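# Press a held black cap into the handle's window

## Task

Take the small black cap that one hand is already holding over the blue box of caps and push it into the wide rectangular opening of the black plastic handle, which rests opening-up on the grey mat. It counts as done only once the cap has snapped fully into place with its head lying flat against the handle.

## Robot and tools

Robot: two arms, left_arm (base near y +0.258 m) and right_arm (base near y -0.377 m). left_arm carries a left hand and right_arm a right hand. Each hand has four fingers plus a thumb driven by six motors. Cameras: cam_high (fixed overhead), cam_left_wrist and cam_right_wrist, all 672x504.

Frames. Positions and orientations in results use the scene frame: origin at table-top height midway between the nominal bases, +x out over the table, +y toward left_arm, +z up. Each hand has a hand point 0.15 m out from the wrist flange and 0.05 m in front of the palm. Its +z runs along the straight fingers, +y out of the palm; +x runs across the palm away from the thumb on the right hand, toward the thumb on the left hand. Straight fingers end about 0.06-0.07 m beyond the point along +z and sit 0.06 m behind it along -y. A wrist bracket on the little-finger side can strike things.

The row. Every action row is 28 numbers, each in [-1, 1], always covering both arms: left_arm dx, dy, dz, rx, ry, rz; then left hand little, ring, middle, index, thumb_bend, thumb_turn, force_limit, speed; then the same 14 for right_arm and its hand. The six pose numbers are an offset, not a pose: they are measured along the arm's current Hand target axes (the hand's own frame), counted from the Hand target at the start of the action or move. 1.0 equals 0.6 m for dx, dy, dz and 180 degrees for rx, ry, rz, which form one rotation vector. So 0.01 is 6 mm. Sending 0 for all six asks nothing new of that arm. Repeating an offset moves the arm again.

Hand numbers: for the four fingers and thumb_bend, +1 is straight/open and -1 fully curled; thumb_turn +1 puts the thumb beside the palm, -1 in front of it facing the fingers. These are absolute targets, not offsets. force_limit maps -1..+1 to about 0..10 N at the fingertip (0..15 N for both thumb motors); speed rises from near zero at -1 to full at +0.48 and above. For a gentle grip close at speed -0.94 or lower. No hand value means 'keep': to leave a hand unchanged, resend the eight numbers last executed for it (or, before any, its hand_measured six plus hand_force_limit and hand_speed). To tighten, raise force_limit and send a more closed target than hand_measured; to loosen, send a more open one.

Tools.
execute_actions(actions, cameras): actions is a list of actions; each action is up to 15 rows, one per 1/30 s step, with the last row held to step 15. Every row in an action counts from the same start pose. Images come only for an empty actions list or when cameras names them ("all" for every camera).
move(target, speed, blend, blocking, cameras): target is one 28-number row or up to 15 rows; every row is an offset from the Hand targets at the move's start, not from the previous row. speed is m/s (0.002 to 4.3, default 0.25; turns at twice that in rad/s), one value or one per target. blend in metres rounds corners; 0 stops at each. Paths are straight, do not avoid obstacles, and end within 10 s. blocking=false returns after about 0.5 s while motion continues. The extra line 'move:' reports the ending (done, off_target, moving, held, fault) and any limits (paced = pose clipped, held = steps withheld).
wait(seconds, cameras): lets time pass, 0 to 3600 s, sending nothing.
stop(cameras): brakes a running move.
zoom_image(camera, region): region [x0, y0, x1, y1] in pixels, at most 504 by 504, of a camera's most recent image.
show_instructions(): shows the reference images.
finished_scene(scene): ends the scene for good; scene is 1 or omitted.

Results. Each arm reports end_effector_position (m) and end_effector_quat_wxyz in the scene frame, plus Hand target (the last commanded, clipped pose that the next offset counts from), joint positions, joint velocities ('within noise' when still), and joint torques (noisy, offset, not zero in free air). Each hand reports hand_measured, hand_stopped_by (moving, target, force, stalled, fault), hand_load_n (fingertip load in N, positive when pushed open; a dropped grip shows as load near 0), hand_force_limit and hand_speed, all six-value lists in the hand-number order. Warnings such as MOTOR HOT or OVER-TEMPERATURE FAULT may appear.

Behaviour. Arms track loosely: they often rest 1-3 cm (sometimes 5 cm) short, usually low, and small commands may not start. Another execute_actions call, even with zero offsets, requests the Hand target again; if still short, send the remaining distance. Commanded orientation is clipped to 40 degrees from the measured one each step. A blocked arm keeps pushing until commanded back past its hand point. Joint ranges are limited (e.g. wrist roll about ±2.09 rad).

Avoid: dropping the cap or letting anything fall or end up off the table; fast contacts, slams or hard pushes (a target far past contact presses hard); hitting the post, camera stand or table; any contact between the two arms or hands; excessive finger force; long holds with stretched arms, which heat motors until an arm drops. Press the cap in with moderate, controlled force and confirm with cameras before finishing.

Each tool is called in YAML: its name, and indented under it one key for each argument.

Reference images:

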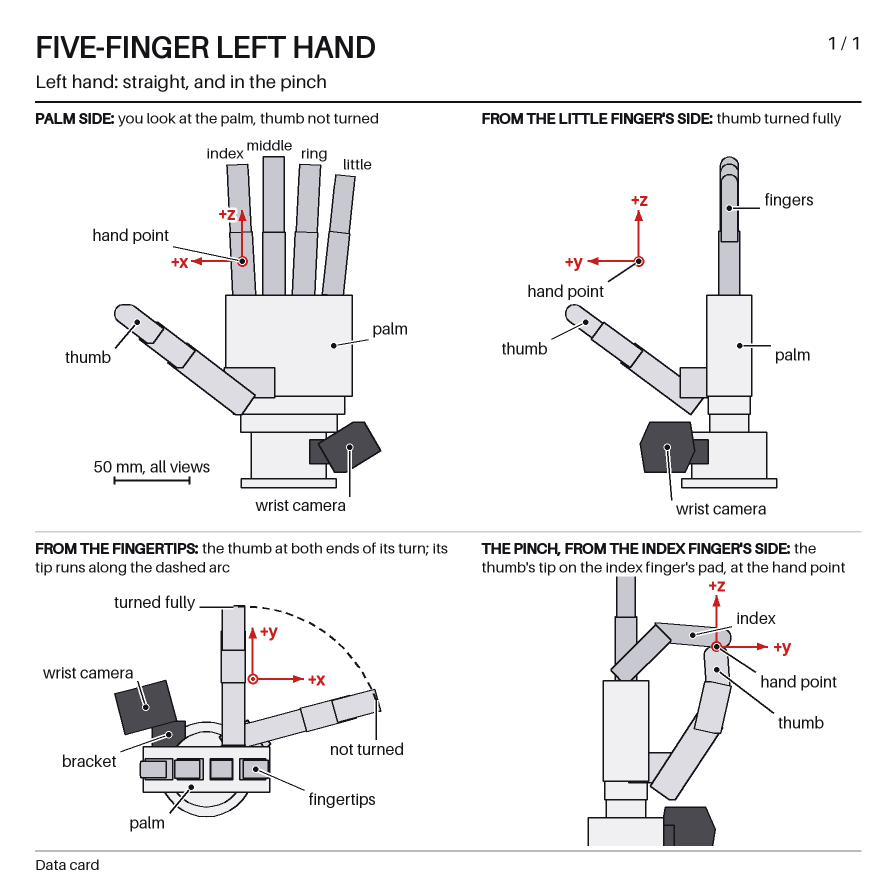

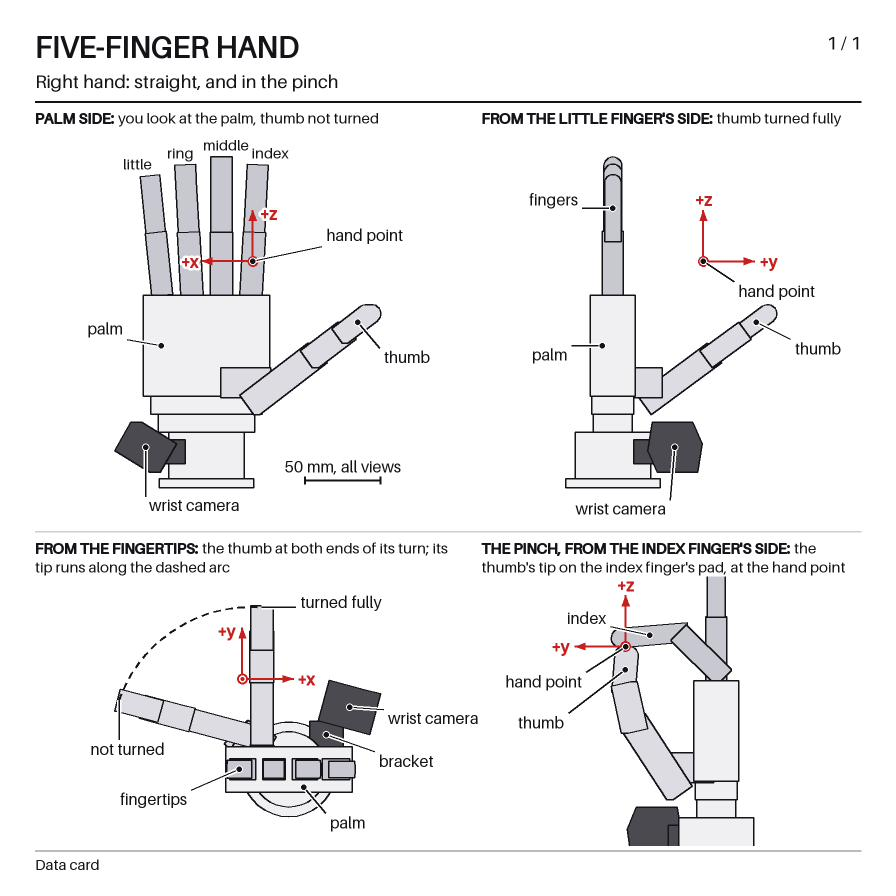

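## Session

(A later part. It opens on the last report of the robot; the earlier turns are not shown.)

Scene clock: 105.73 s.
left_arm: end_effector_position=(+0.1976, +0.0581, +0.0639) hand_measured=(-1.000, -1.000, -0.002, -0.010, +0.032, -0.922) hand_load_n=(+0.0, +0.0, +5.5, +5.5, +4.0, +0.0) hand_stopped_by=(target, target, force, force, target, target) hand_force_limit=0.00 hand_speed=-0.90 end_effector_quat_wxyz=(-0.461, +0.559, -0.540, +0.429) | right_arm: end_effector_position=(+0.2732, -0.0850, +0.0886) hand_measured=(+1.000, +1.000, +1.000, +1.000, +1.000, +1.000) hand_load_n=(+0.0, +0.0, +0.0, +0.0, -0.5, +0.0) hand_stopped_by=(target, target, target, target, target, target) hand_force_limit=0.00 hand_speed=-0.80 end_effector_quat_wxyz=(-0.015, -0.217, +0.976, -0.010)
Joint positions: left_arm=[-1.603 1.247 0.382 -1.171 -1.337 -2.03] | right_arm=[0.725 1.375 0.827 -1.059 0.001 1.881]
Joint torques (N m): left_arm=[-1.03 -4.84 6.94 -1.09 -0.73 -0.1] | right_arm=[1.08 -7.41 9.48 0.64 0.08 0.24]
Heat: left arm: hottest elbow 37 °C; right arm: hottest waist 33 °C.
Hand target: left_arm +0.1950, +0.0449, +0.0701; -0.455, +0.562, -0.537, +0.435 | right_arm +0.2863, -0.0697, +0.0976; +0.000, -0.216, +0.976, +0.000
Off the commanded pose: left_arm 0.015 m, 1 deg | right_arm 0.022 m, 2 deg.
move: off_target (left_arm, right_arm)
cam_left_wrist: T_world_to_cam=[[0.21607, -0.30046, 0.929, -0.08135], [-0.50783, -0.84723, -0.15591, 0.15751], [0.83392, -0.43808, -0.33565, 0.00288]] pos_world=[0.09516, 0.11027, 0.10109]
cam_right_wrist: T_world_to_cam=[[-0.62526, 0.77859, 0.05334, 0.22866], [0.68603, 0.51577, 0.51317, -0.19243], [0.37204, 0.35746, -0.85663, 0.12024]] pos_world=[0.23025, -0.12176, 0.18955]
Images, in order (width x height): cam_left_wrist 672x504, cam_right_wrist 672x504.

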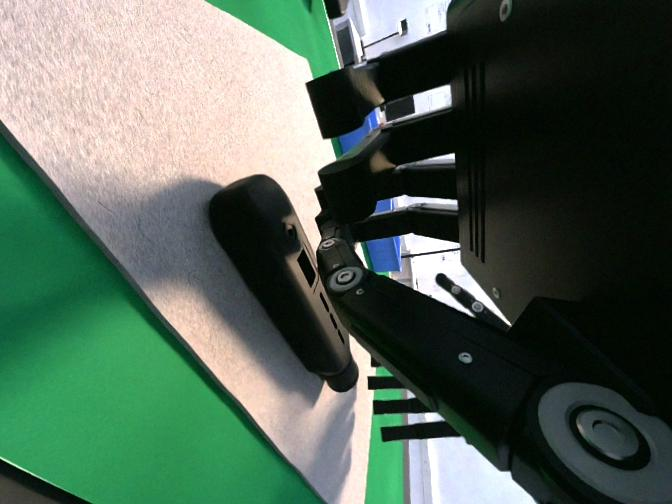

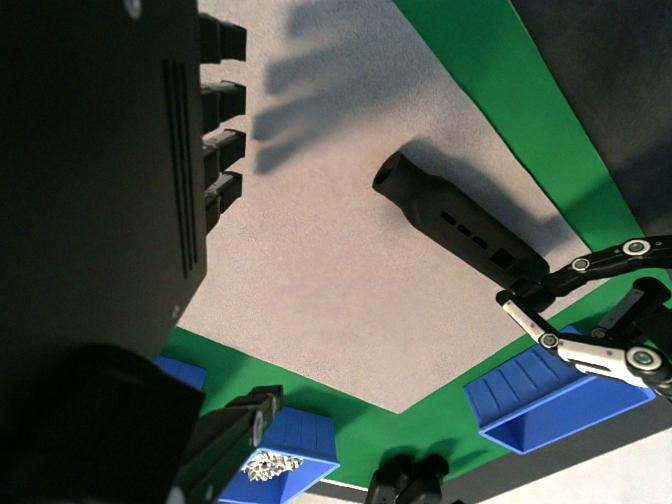

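wait:
  seconds: 0.1
  cameras: ["cam_high", "cam_right_wrist"]

zoom_image:
  camera: "cam_high"
  region: [300, 60, 380, 120]

zoom_image:
  camera: "cam_right_wrist"
  region: [480, 230, 560, 310]

Scene clock: 109.67 s.
left_arm: end_effector_position=(+0.1976, +0.0580, +0.0639) hand_measured=(-1.000, -1.000, -0.002, -0.010, +0.032, -0.922) hand_load_n=(+0.0, +0.0, +5.5, +6.0, +4.0, +0.0) hand_stopped_by=(target, target, force, force, target, target) hand_force_limit=0.00 hand_speed=-0.90 end_effector_quat_wxyz=(-0.461, +0.559, -0.540, +0.429) | right_arm: end_effector_position=(+0.2732, -0.0850, +0.0886) hand_measured=(+1.000, +1.000, +1.000, +1.000, +1.000, +1.000) hand_load_n=(+0.0, +0.0, +0.0, +0.0, +0.0, +0.0) hand_stopped_by=(target, target, target, target, target, target) hand_force_limit=0.00 hand_speed=-0.80 end_effector_quat_wxyz=(-0.015, -0.217, +0.976, -0.010)
Joint positions: left_arm=[-1.603 1.247 0.382 -1.171 -1.337 -2.03] | right_arm=[0.725 1.375 0.827 -1.059 0.001 1.881]
Joint torques (N m): left_arm=[-1.2 -4.54 6.94 -1.07 -0.71 -0.09] | right_arm=[1.08 -7.41 9.48 0.62 0.09 0.24]
Heat: left arm: hottest elbow 37 °C; right arm: hottest waist 33 °C.
Hand target: left_arm +0.1950, +0.0449, +0.0701; -0.455, +0.562, -0.537, +0.435 | right_arm +0.2863, -0.0697, +0.0976; +0.000, -0.216, +0.976, +0.000
Off the commanded pose: left_arm 0.015 m, 1 deg | right_arm 0.022 m, 2 deg.
wait: 0.10 s; at rest from the start
cam_right_wrist: T_world_to_cam=[[-0.62526, 0.77859, 0.05334, 0.22866], [0.68603, 0.51577, 0.51317, -0.19243], [0.37204, 0.35746, -0.85663, 0.12024]] pos_world=[0.23025, -0.12176, 0.18955]

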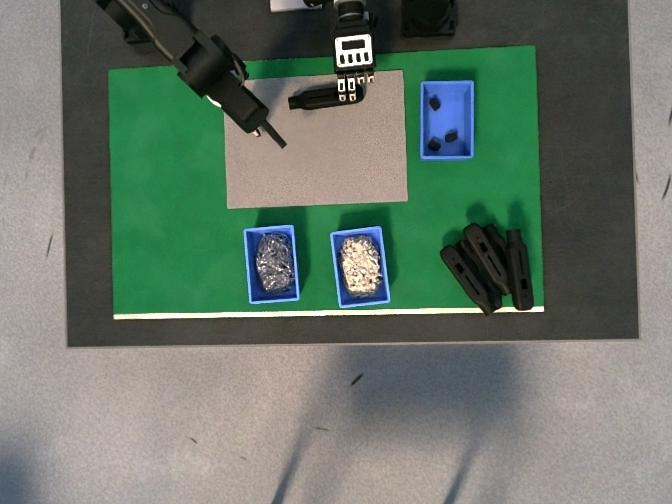

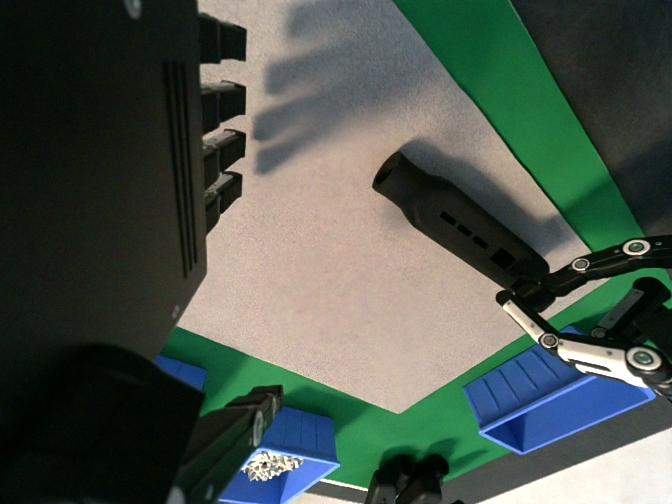

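Scaled by 6.300 from the camera's image (finer frame: 960x720).

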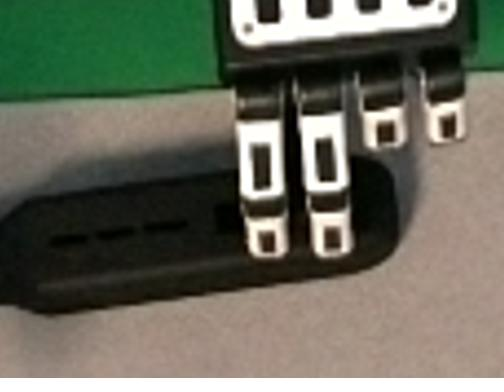

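Scaled by 6.300 from the camera's image (finer frame: 960x720).

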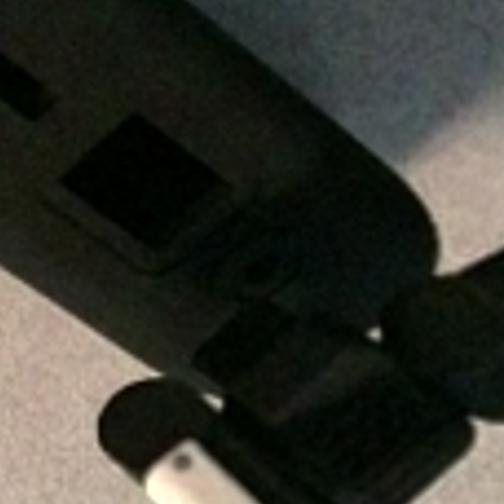

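move:
  target: [0.0262,0.0169,-0.0073,0,0,0,-1.0,-1.0,-0.002,-0.010,0.032,-0.922,0.0,-0.90, 0,0,0,0,0,0,1,1,1,1,1,1,0,-0.8]
  speed: 0.06
  cameras: ["cam_high","cam_right_wrist","cam_left_wrist"]

zoom_image:
  camera: "cam_right_wrist"
  region: [470, 220, 570, 320]

zoom_image:
  camera: "cam_high"
  region: [300, 60, 380, 120]

Scene clock: 137.57 s.
left_arm: end_effector_position=(+0.1924, +0.0447, +0.0569) hand_measured=(-1.000, -1.000, -0.002, -0.010, +0.032, -0.922) hand_load_n=(+0.0, +0.0, +5.0, +6.0, +4.0, +0.0) hand_stopped_by=(target, target, force, force, target, target) hand_force_limit=0.00 hand_speed=-0.90 end_effector_quat_wxyz=(-0.462, +0.553, -0.549, +0.423) | right_arm: end_effector_position=(+0.2732, -0.0850, +0.0886) hand_measured=(+1.000, +1.000, +1.000, +1.000, +1.000, +1.000) hand_load_n=(+0.0, +0.0, +0.5, +0.0, +0.0, +0.0) hand_stopped_by=(target, target, target, target, target, target) hand_force_limit=0.00 hand_speed=-0.80 end_effector_quat_wxyz=(-0.015, -0.217, +0.976, -0.010)
Joint positions: left_arm=[-1.62 1.317 0.414 -1.162 -1.325 -2.037] | right_arm=[0.725 1.375 0.827 -1.059 0.001 1.881]
Joint torques (N m): left_arm=[-1.03 -5.19 6.41 -0.13 -0.74 -0.09] | right_arm=[1.08 -7.36 9.48 0.61 0.08 0.24]
Heat: left arm: hottest elbow 36 °C; right arm: hottest elbow 34 °C.
Hand target: left_arm +0.1892, +0.0288, +0.0611; -0.455, +0.562, -0.537, +0.435 | right_arm +0.2863, -0.0697, +0.0976; +0.000, -0.216, +0.976, +0.000
Off the commanded pose: left_arm 0.017 m, 2 deg | right_arm 0.022 m, 2 deg.
joint sent to its limit (left arm) — joint 6 (wrist roll), lower limit. The joint targets still meet the commanded pose.
move: off_target (left_arm)
cam_left_wrist: T_world_to_cam=[[0.22018, -0.32253, 0.92059, -0.07711], [-0.5182, -0.83825, -0.16974, 0.14485], [0.82643, -0.43967, -0.3517, 0.00137]] pos_world=[0.0909, 0.09715, 0.09606]
cam_right_wrist: T_world_to_cam=[[-0.62526, 0.77859, 0.05334, 0.22866], [0.68603, 0.51577, 0.51317, -0.19243], [0.37204, 0.35746, -0.85663, 0.12024]] pos_world=[0.23025, -0.12176, 0.18955]

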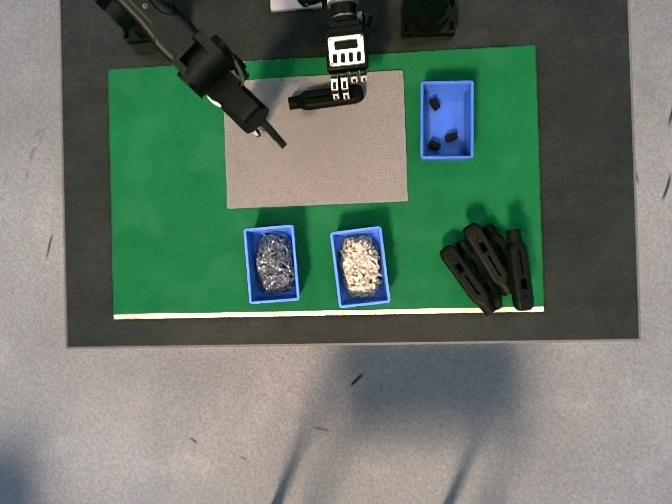

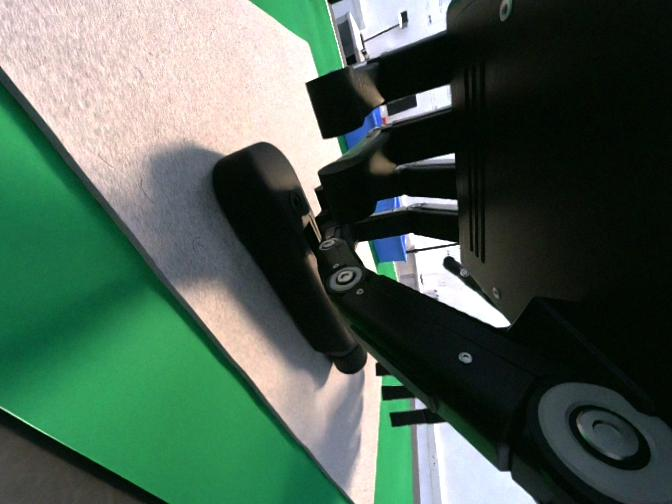

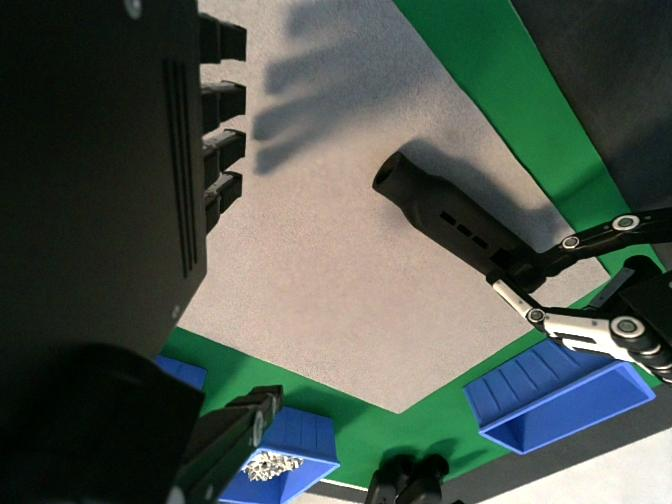

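Scaled by 5.040 from the camera's image (finer frame: 960x720).

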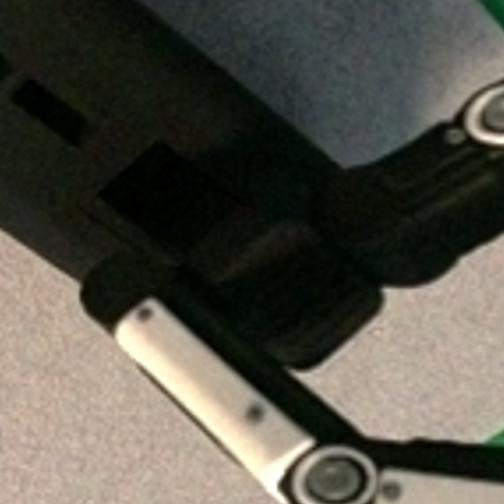

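Scaled by 6.300 from the camera's image (finer frame: 960x720).

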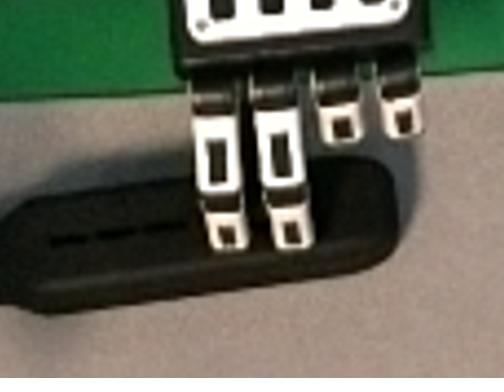

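zoom_image:
  camera: "cam_right_wrist"
  region: [485, 240, 535, 290]

zoom_image:
  camera: "cam_left_wrist"
  region: [260, 160, 360, 260]

Scaled by 10.080 from the camera's image (finer frame: 960x720).

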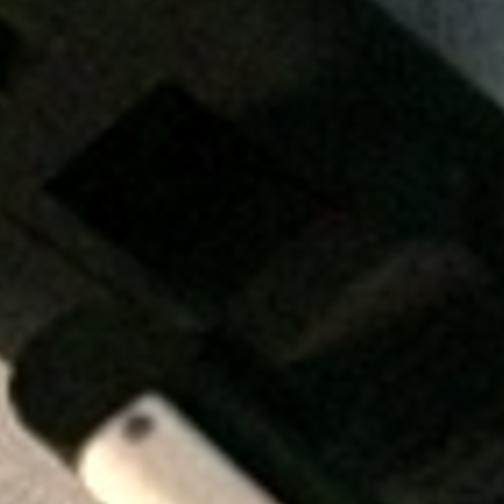

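Scaled by 5.040 from the camera's image (finer frame: 960x720).

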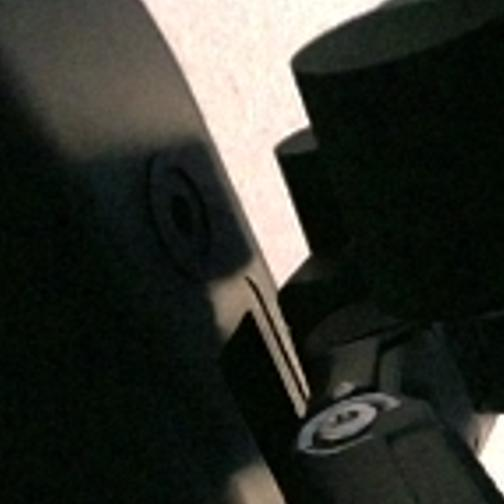

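move:
  target: [0.0075,0.0095,0.0015,0,0,0,-1.0,-1.0,-0.002,-0.010,0.032,-0.922,0.0,-0.90, 0,0,0,0,0,0,1,1,1,1,1,1,0,-0.8]
  speed: 0.05
  cameras: ["cam_high","cam_right_wrist","cam_left_wrist"]

zoom_image:
  camera: "cam_right_wrist"
  region: [475, 230, 545, 300]

zoom_image:
  camera: "cam_high"
  region: [300, 60, 380, 120]

Scene clock: 141.80 s.
left_arm: end_effector_position=(+0.1921, +0.0402, +0.0513) hand_measured=(-1.000, -1.000, -0.002, -0.010, +0.032, -0.922) hand_load_n=(+0.0, +0.5, +5.5, +6.0, +4.0, +0.0) hand_stopped_by=(target, target, force, force, target, target) hand_force_limit=0.00 hand_speed=-0.90 end_effector_quat_wxyz=(-0.463, +0.553, -0.549, +0.423) | right_arm: end_effector_position=(+0.2732, -0.0850, +0.0886) hand_measured=(+1.000, +1.000, +1.000, +1.000, +1.000, +1.000) hand_load_n=(+0.0, +0.0, +0.0, +0.0, +0.0, -0.5) hand_stopped_by=(target, target, target, target, target, target) hand_force_limit=0.00 hand_speed=-0.80 end_effector_quat_wxyz=(-0.015, -0.217, +0.976, -0.010)
Joint positions: left_arm=[-1.62 1.351 0.42 -1.135 -1.325 -2.037] | right_arm=[0.725 1.375 0.827 -1.059 0.001 1.881]
Joint torques (N m): left_arm=[-0.44 -5.3 6.2 -0.1 -0.74 -0.09] | right_arm=[1.08 -7.36 9.48 0.64 0.08 0.25]
Heat: left arm: hottest elbow 36 °C; right arm: hottest elbow 34 °C.
Hand target: left_arm +0.1891, +0.0243, +0.0554; -0.455, +0.562, -0.537, +0.435 | right_arm +0.2863, -0.0697, +0.0976; +0.000, -0.216, +0.976, +0.000
Off the commanded pose: left_arm 0.017 m, 2 deg | right_arm 0.022 m, 2 deg.
joint sent to its limit (left arm) — joint 6 (wrist roll), lower limit. The joint targets still meet the commanded pose.
move: off_target (left_arm)
cam_left_wrist: T_world_to_cam=[[0.22008, -0.32292, 0.92048, -0.07329], [-0.51823, -0.83815, -0.17013, 0.14], [0.82644, -0.43958, -0.35181, -0.00232]] pos_world=[0.0906, 0.09265, 0.09046]
cam_right_wrist: T_world_to_cam=[[-0.62526, 0.77859, 0.05334, 0.22866], [0.68603, 0.51577, 0.51317, -0.19243], [0.37204, 0.35746, -0.85663, 0.12024]] pos_world=[0.23025, -0.12176, 0.18955]

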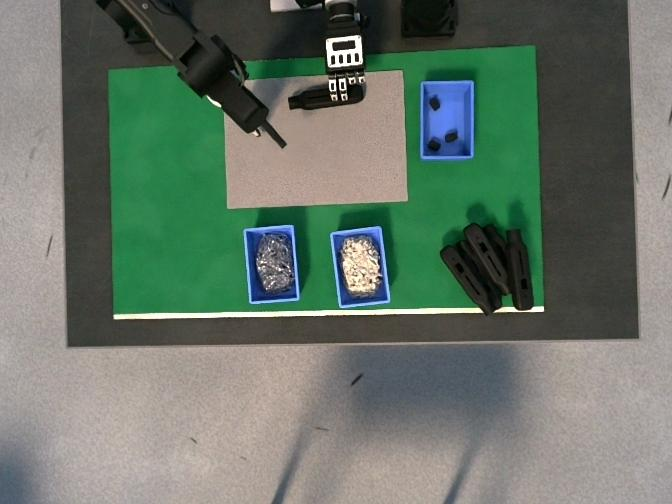

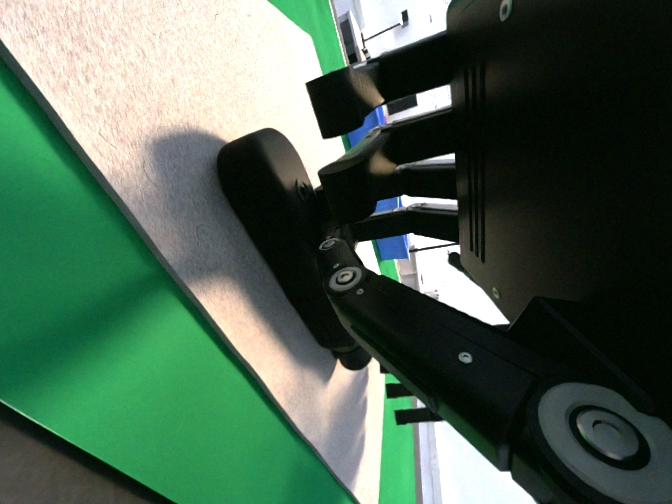

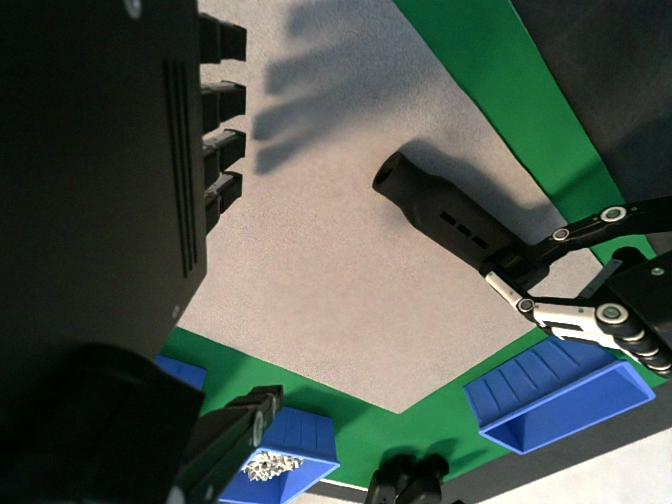

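Scaled by 7.200 from the camera's image (finer frame: 960x720).

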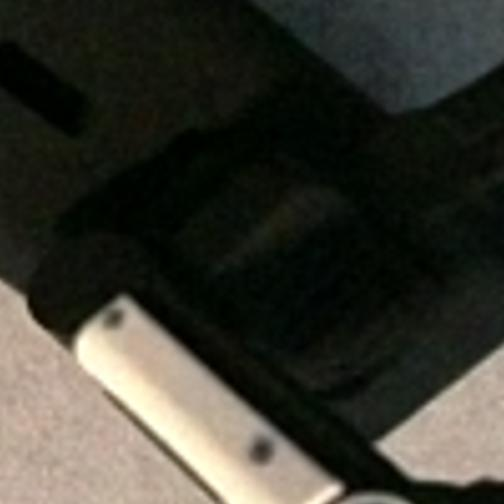

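Scaled by 6.300 from the camera's image (finer frame: 960x720).

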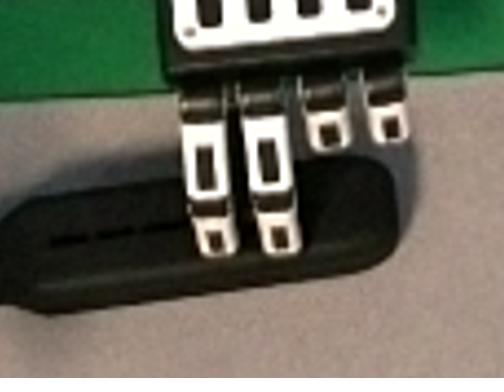

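move:
  target: [0.0,0.0066,0.0014,0,0,0,-1.0,-1.0,-0.002,-0.010,0.032,-0.922,0.0,-0.90, 0,0,0,0,0,0,1,1,1,1,1,1,0,-0.8]
  speed: 0.03
  cameras: ["cam_right_wrist"]

zoom_image:
  camera: "cam_right_wrist"
  region: [475, 225, 545, 295]

Scene clock: 144.43 s.
left_arm: end_effector_position=(+0.1925, +0.0388, +0.0500) hand_measured=(-1.000, -1.000, -0.002, -0.010, +0.032, -0.922) hand_load_n=(+0.0, +0.0, +5.5, +6.0, +4.0, +0.0) hand_stopped_by=(target, target, force, force, target, target) hand_force_limit=0.00 hand_speed=-0.90 end_effector_quat_wxyz=(-0.463, +0.551, -0.548, +0.425) | right_arm: end_effector_position=(+0.2732, -0.0850, +0.0886) hand_measured=(+1.000, +1.000, +1.000, +1.000, +1.000, +1.000) hand_load_n=(+0.0, +0.0, +0.0, +0.0, +0.0, +0.0) hand_stopped_by=(target, target, target, target, target, target) hand_force_limit=0.00 hand_speed=-0.80 end_effector_quat_wxyz=(-0.015, -0.217, +0.976, -0.010)
Joint positions: left_arm=[-1.62 1.361 0.42 -1.124 -1.331 -2.037] | right_arm=[0.725 1.375 0.827 -1.059 0.001 1.881]
Joint torques (N m): left_arm=[-0.97 -5.25 5.93 0.16 -0.49 -0.1] | right_arm=[1.03 -7.36 9.48 0.62 0.08 0.24]
Heat: left arm: hottest elbow 36 °C; right arm: hottest elbow 34 °C.
Hand target: left_arm +0.1891, +0.0243, +0.0513; -0.455, +0.562, -0.537, +0.435 | right_arm +0.2863, -0.0697, +0.0976; +0.000, -0.216, +0.976, +0.000
Off the commanded pose: left_arm 0.015 m, 2 deg | right_arm 0.022 m, 2 deg.
joint sent to its limit (left arm) — joint 6 (wrist roll), lower limit. The joint targets still meet the commanded pose.
move: off_target (left_arm)
cam_right_wrist: T_world_to_cam=[[-0.62526, 0.77859, 0.05334, 0.22866], [0.68603, 0.51577, 0.51317, -0.19243], [0.37204, 0.35746, -0.85663, 0.12024]] pos_world=[0.23025, -0.12176, 0.18955]

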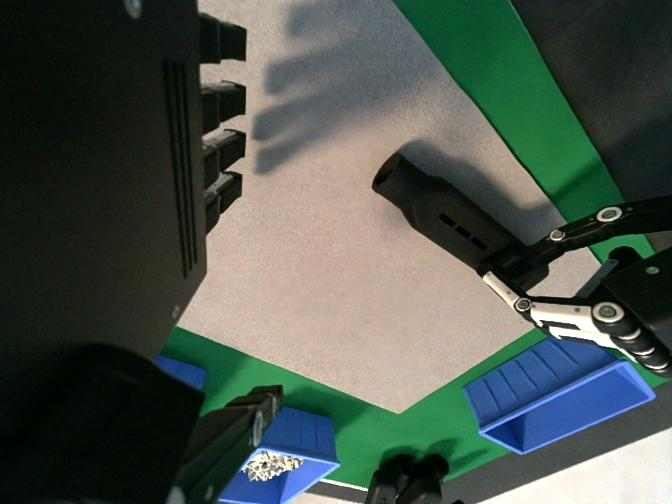

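Scaled by 7.200 from the camera's image (finer frame: 960x720).

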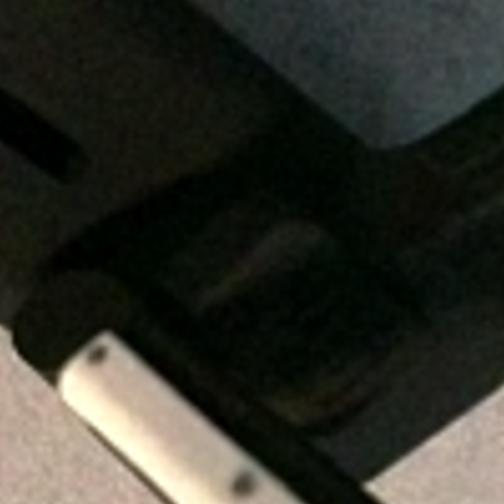

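move:
  target: [0.0,0.0066,0.0014,0,0,0,-1.0,-1.0,-0.002,-0.010,0.032,-0.922,0.0,-0.90, 0,0,0,0,0,0,1,1,1,1,1,1,0,-0.8]
  speed: 0.03
  cameras: ["cam_right_wrist"]

zoom_image:
  camera: "cam_right_wrist"
  region: [475, 225, 545, 295]

Scene clock: 147.03 s.
left_arm: end_effector_position=(+0.1930, +0.0377, +0.0489) hand_measured=(-1.000, -1.000, -0.002, -0.010, +0.032, -0.922) hand_load_n=(+0.0, +0.0, +5.5, +6.5, +3.5, +0.0) hand_stopped_by=(target, target, force, force, target, target) hand_force_limit=0.00 hand_speed=-0.90 end_effector_quat_wxyz=(-0.464, +0.549, -0.548, +0.427) | right_arm: end_effector_position=(+0.2732, -0.0850, +0.0886) hand_measured=(+1.000, +1.000, +1.000, +1.000, +1.000, +1.000) hand_load_n=(+0.0, +0.0, +0.0, +0.0, +0.0, +0.0) hand_stopped_by=(target, target, target, target, target, target) hand_force_limit=0.00 hand_speed=-0.80 end_effector_quat_wxyz=(-0.015, -0.217, +0.976, -0.010)
Joint positions: left_arm=[-1.62 1.372 0.42 -1.115 -1.338 -2.037] | right_arm=[0.725 1.375 0.827 -1.059 0.001 1.881]
Joint torques (N m): left_arm=[-0.73 -5.07 5.5 0.47 -0.2 -0.1] | right_arm=[1.03 -7.3 9.5 0.61 0.08 0.24]
Heat: left arm: hottest elbow 36 °C; right arm: hottest elbow 34 °C.
Hand target: left_arm +0.1891, +0.0243, +0.0473; -0.455, +0.562, -0.537, +0.435 | right_arm +0.2863, -0.0697, +0.0976; +0.000, -0.216, +0.976, +0.000
Off the commanded pose: left_arm 0.014 m, 2 deg | right_arm 0.022 m, 2 deg.
joint sent to its limit (left arm) — joint 6 (wrist roll), lower limit. The joint targets still meet the commanded pose.
move: off_target (left_arm)
cam_right_wrist: T_world_to_cam=[[-0.62526, 0.77859, 0.05334, 0.22866], [0.68603, 0.51577, 0.51317, -0.19243], [0.37204, 0.35746, -0.85663, 0.12024]] pos_world=[0.23025, -0.12176, 0.18955]

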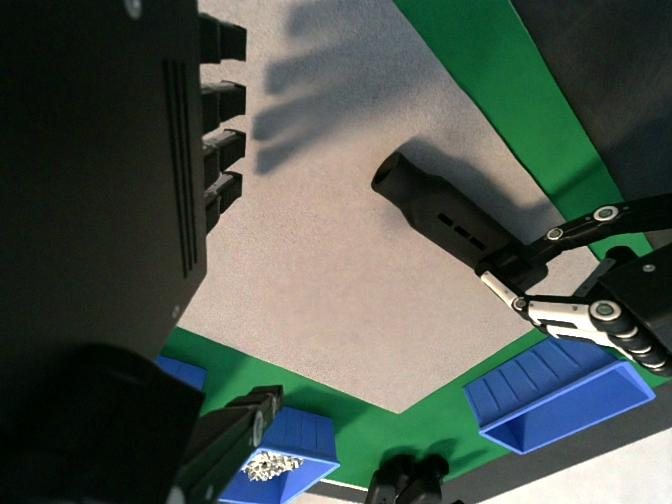

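Scaled by 7.200 from the camera's image (finer frame: 960x720).

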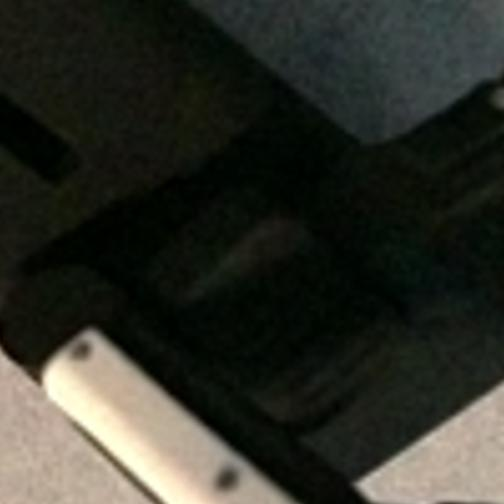

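move:
  target: [0.0,0.0,0.0,0,0,0,-1.0,-1.0,0.13,0.12,0.032,-0.922,0.0,-0.95, 0,0,0,0,0,0,1,1,1,1,1,1,0,-0.8]
  speed: 0.03
  cameras: ["cam_high","cam_right_wrist","cam_left_wrist"]

zoom_image:
  camera: "cam_right_wrist"
  region: [475, 225, 545, 295]

Scene clock: 150.07 s.
left_arm: end_effector_position=(+0.1923, +0.0365, +0.0461) hand_measured=(-1.000, -1.000, +0.130, +0.120, +0.032, -0.922) hand_load_n=(+0.0, +0.0, +0.0, +0.0, +0.0, +0.0) hand_stopped_by=(target, target, target, target, target, target) hand_force_limit=0.00 hand_speed=-0.95 end_effector_quat_wxyz=(-0.461, +0.553, -0.547, +0.427) | right_arm: end_effector_position=(+0.2732, -0.0850, +0.0886) hand_measured=(+1.000, +1.000, +1.000, +1.000, +1.000, +1.000) hand_load_n=(+0.0, +0.0, +0.0, +0.0, +0.0, +0.0) hand_stopped_by=(target, target, target, target, target, target) hand_force_limit=0.00 hand_speed=-0.80 end_effector_quat_wxyz=(-0.015, -0.217, +0.976, -0.010)
Joint positions: left_arm=[-1.62 1.378 0.42 -1.1 -1.33 -2.037] | right_arm=[0.725 1.375 0.827 -1.059 0.001 1.881]
Joint torques (N m): left_arm=[-1.03 -5.83 5.45 0.01 -0.56 -0.11] | right_arm=[1.03 -7.41 9.48 0.61 0.08 0.24]
Heat: left arm: hottest elbow 36 °C; right arm: hottest elbow 34 °C.
Hand target: left_arm +0.1891, +0.0242, +0.0474; -0.455, +0.562, -0.537, +0.435 | right_arm +0.2863, -0.0697, +0.0976; +0.000, -0.216, +0.976, +0.000
Off the commanded pose: left_arm 0.013 m, 2 deg | right_arm 0.022 m, 2 deg.
joint sent to its limit (left arm) — joint 6 (wrist roll), lower limit. The joint targets still meet the commanded pose.
move: done
cam_left_wrist: T_world_to_cam=[[0.21578, -0.31642, 0.92375, -0.06935], [-0.51949, -0.83824, -0.16578, 0.13613], [0.82678, -0.44411, -0.34525, -0.00606]] pos_world=[0.0907, 0.08947, 0.08453]
cam_right_wrist: T_world_to_cam=[[-0.62526, 0.77859, 0.05334, 0.22866], [0.68603, 0.51577, 0.51317, -0.19243], [0.37204, 0.35746, -0.85663, 0.12024]] pos_world=[0.23025, -0.12176, 0.18955]

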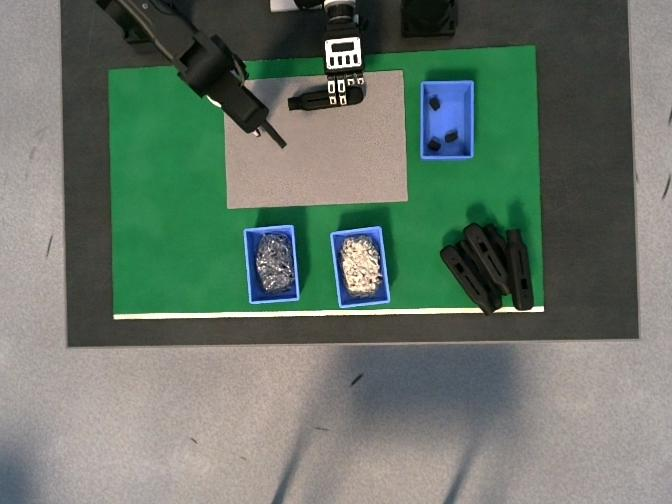

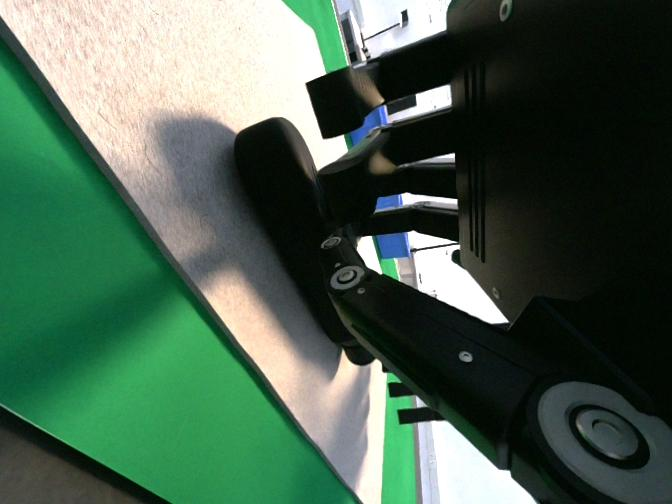

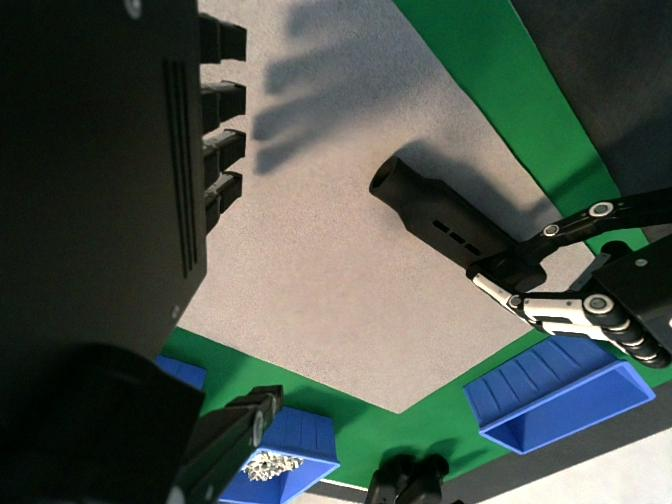

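Scaled by 7.200 from the camera's image (finer frame: 960x720).

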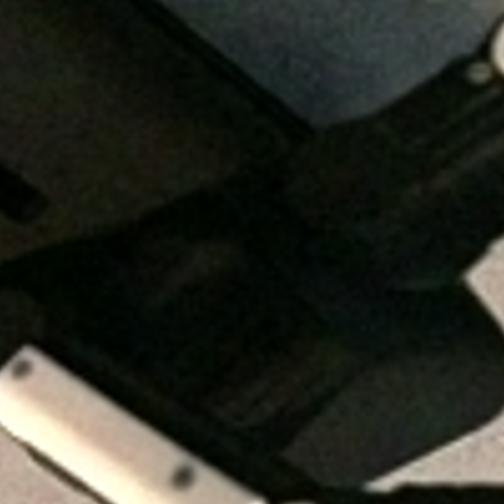

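move:
  target: [0.0,-0.0489,-0.0104,0,0,0,-1.0,-1.0,0.13,0.12,0.032,-0.922,0.0,-0.95, 0,0,0,0,0,0,1,1,1,1,1,1,0,-0.8]
  speed: 0.04
  cameras: ["cam_high","cam_right_wrist","cam_left_wrist"]

zoom_image:
  camera: "cam_right_wrist"
  region: [465, 215, 565, 315]

zoom_image:
  camera: "cam_left_wrist"
  region: [220, 130, 380, 290]

Scene clock: 154.57 s.
left_arm: end_effector_position=(+0.1921, +0.0373, +0.0684) hand_measured=(-1.000, -1.000, +0.130, +0.120, +0.032, -0.922) hand_load_n=(+0.0, +0.0, +0.0, -0.5, +0.0, +0.0) hand_stopped_by=(target, target, target, target, target, target) hand_force_limit=0.00 hand_speed=-0.95 end_effector_quat_wxyz=(-0.460, +0.554, -0.547, +0.426) | right_arm: end_effector_position=(+0.2732, -0.0850, +0.0886) hand_measured=(+1.000, +1.000, +1.000, +1.000, +1.000, +1.000) hand_load_n=(+0.0, +0.0, +0.0, +0.0, -0.5, +0.0) hand_stopped_by=(target, target, target, target, target, target) hand_force_limit=0.00 hand_speed=-0.80 end_effector_quat_wxyz=(-0.015, -0.217, +0.976, -0.010)
Joint positions: left_arm=[-1.62 1.295 0.441 -1.204 -1.327 -2.038] | right_arm=[0.725 1.375 0.827 -1.059 0.001 1.881]
Joint torques (N m): left_arm=[-0.62 -6.59 6.89 -1.14 -0.69 -0.09] | right_arm=[1.08 -7.36 9.48 0.61 0.08 0.24]
Heat: left arm: hottest elbow 36 °C; right arm: hottest elbow 34 °C.
Hand target: left_arm +0.1891, +0.0243, +0.0772; -0.455, +0.562, -0.537, +0.435 | right_arm +0.2863, -0.0697, +0.0976; +0.000, -0.216, +0.976, +0.000
Off the commanded pose: left_arm 0.016 m, 2 deg | right_arm 0.022 m, 2 deg.
joint sent to its limit (left arm) — joint 6 (wrist roll), lower limit. The joint targets still meet the commanded pose.
move: off_target (left_arm)
cam_left_wrist: T_world_to_cam=[[0.21844, -0.31526, 0.92352, -0.09012], [-0.51872, -0.83912, -0.16375, 0.14017], [0.82657, -0.44328, -0.34683, 0.00217]] pos_world=[0.0906, 0.09017, 0.10694]
cam_right_wrist: T_world_to_cam=[[-0.62526, 0.77859, 0.05334, 0.22866], [0.68603, 0.51577, 0.51317, -0.19243], [0.37204, 0.35746, -0.85663, 0.12024]] pos_world=[0.23025, -0.12176, 0.18955]

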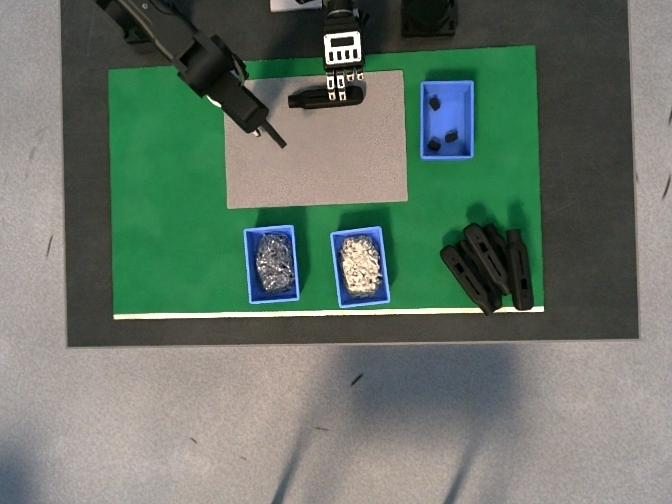

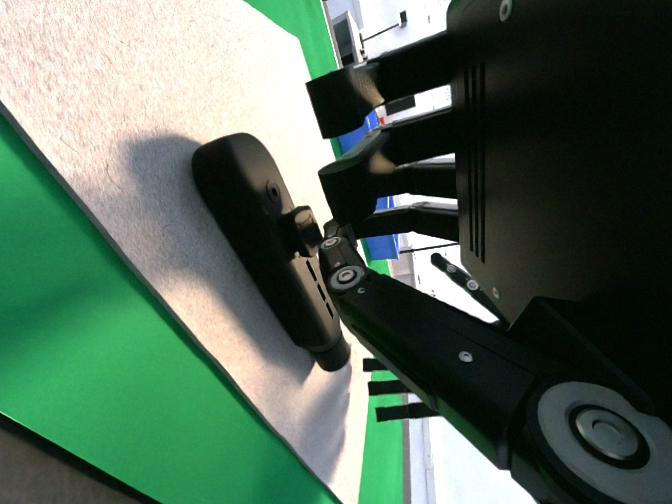

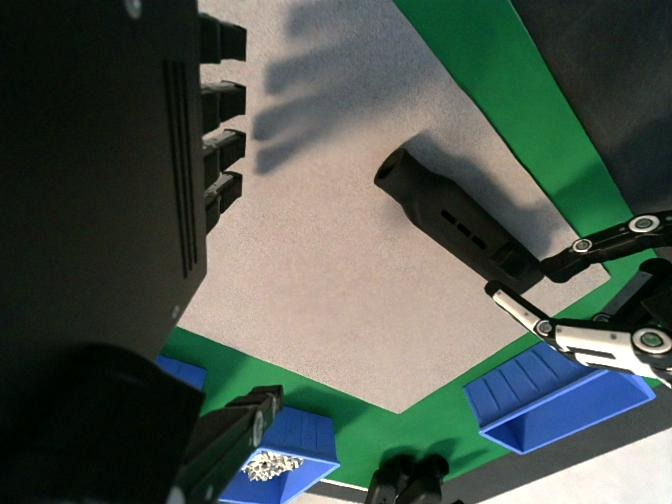

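Scaled by 5.040 from the camera's image (finer frame: 960x720).

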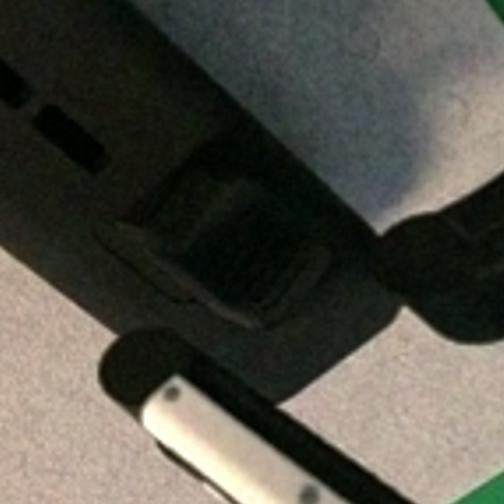

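Scaled by 3.150 from the camera's image (finer frame: 960x720).

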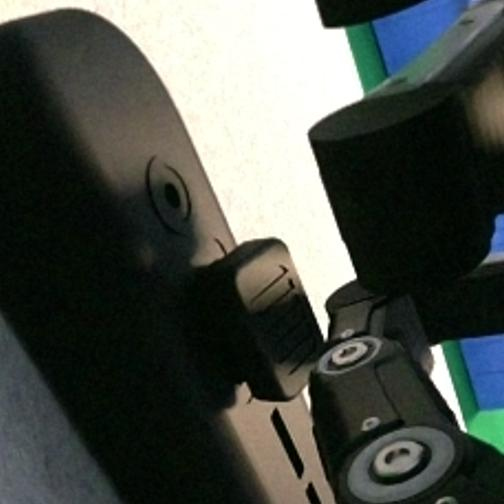

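zoom_image:
  camera: "cam_right_wrist"
  region: [480, 235, 540, 295]

Scaled by 8.400 from the camera's image (finer frame: 960x720).

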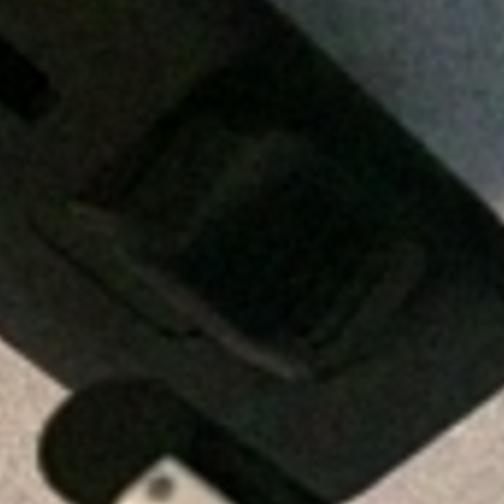

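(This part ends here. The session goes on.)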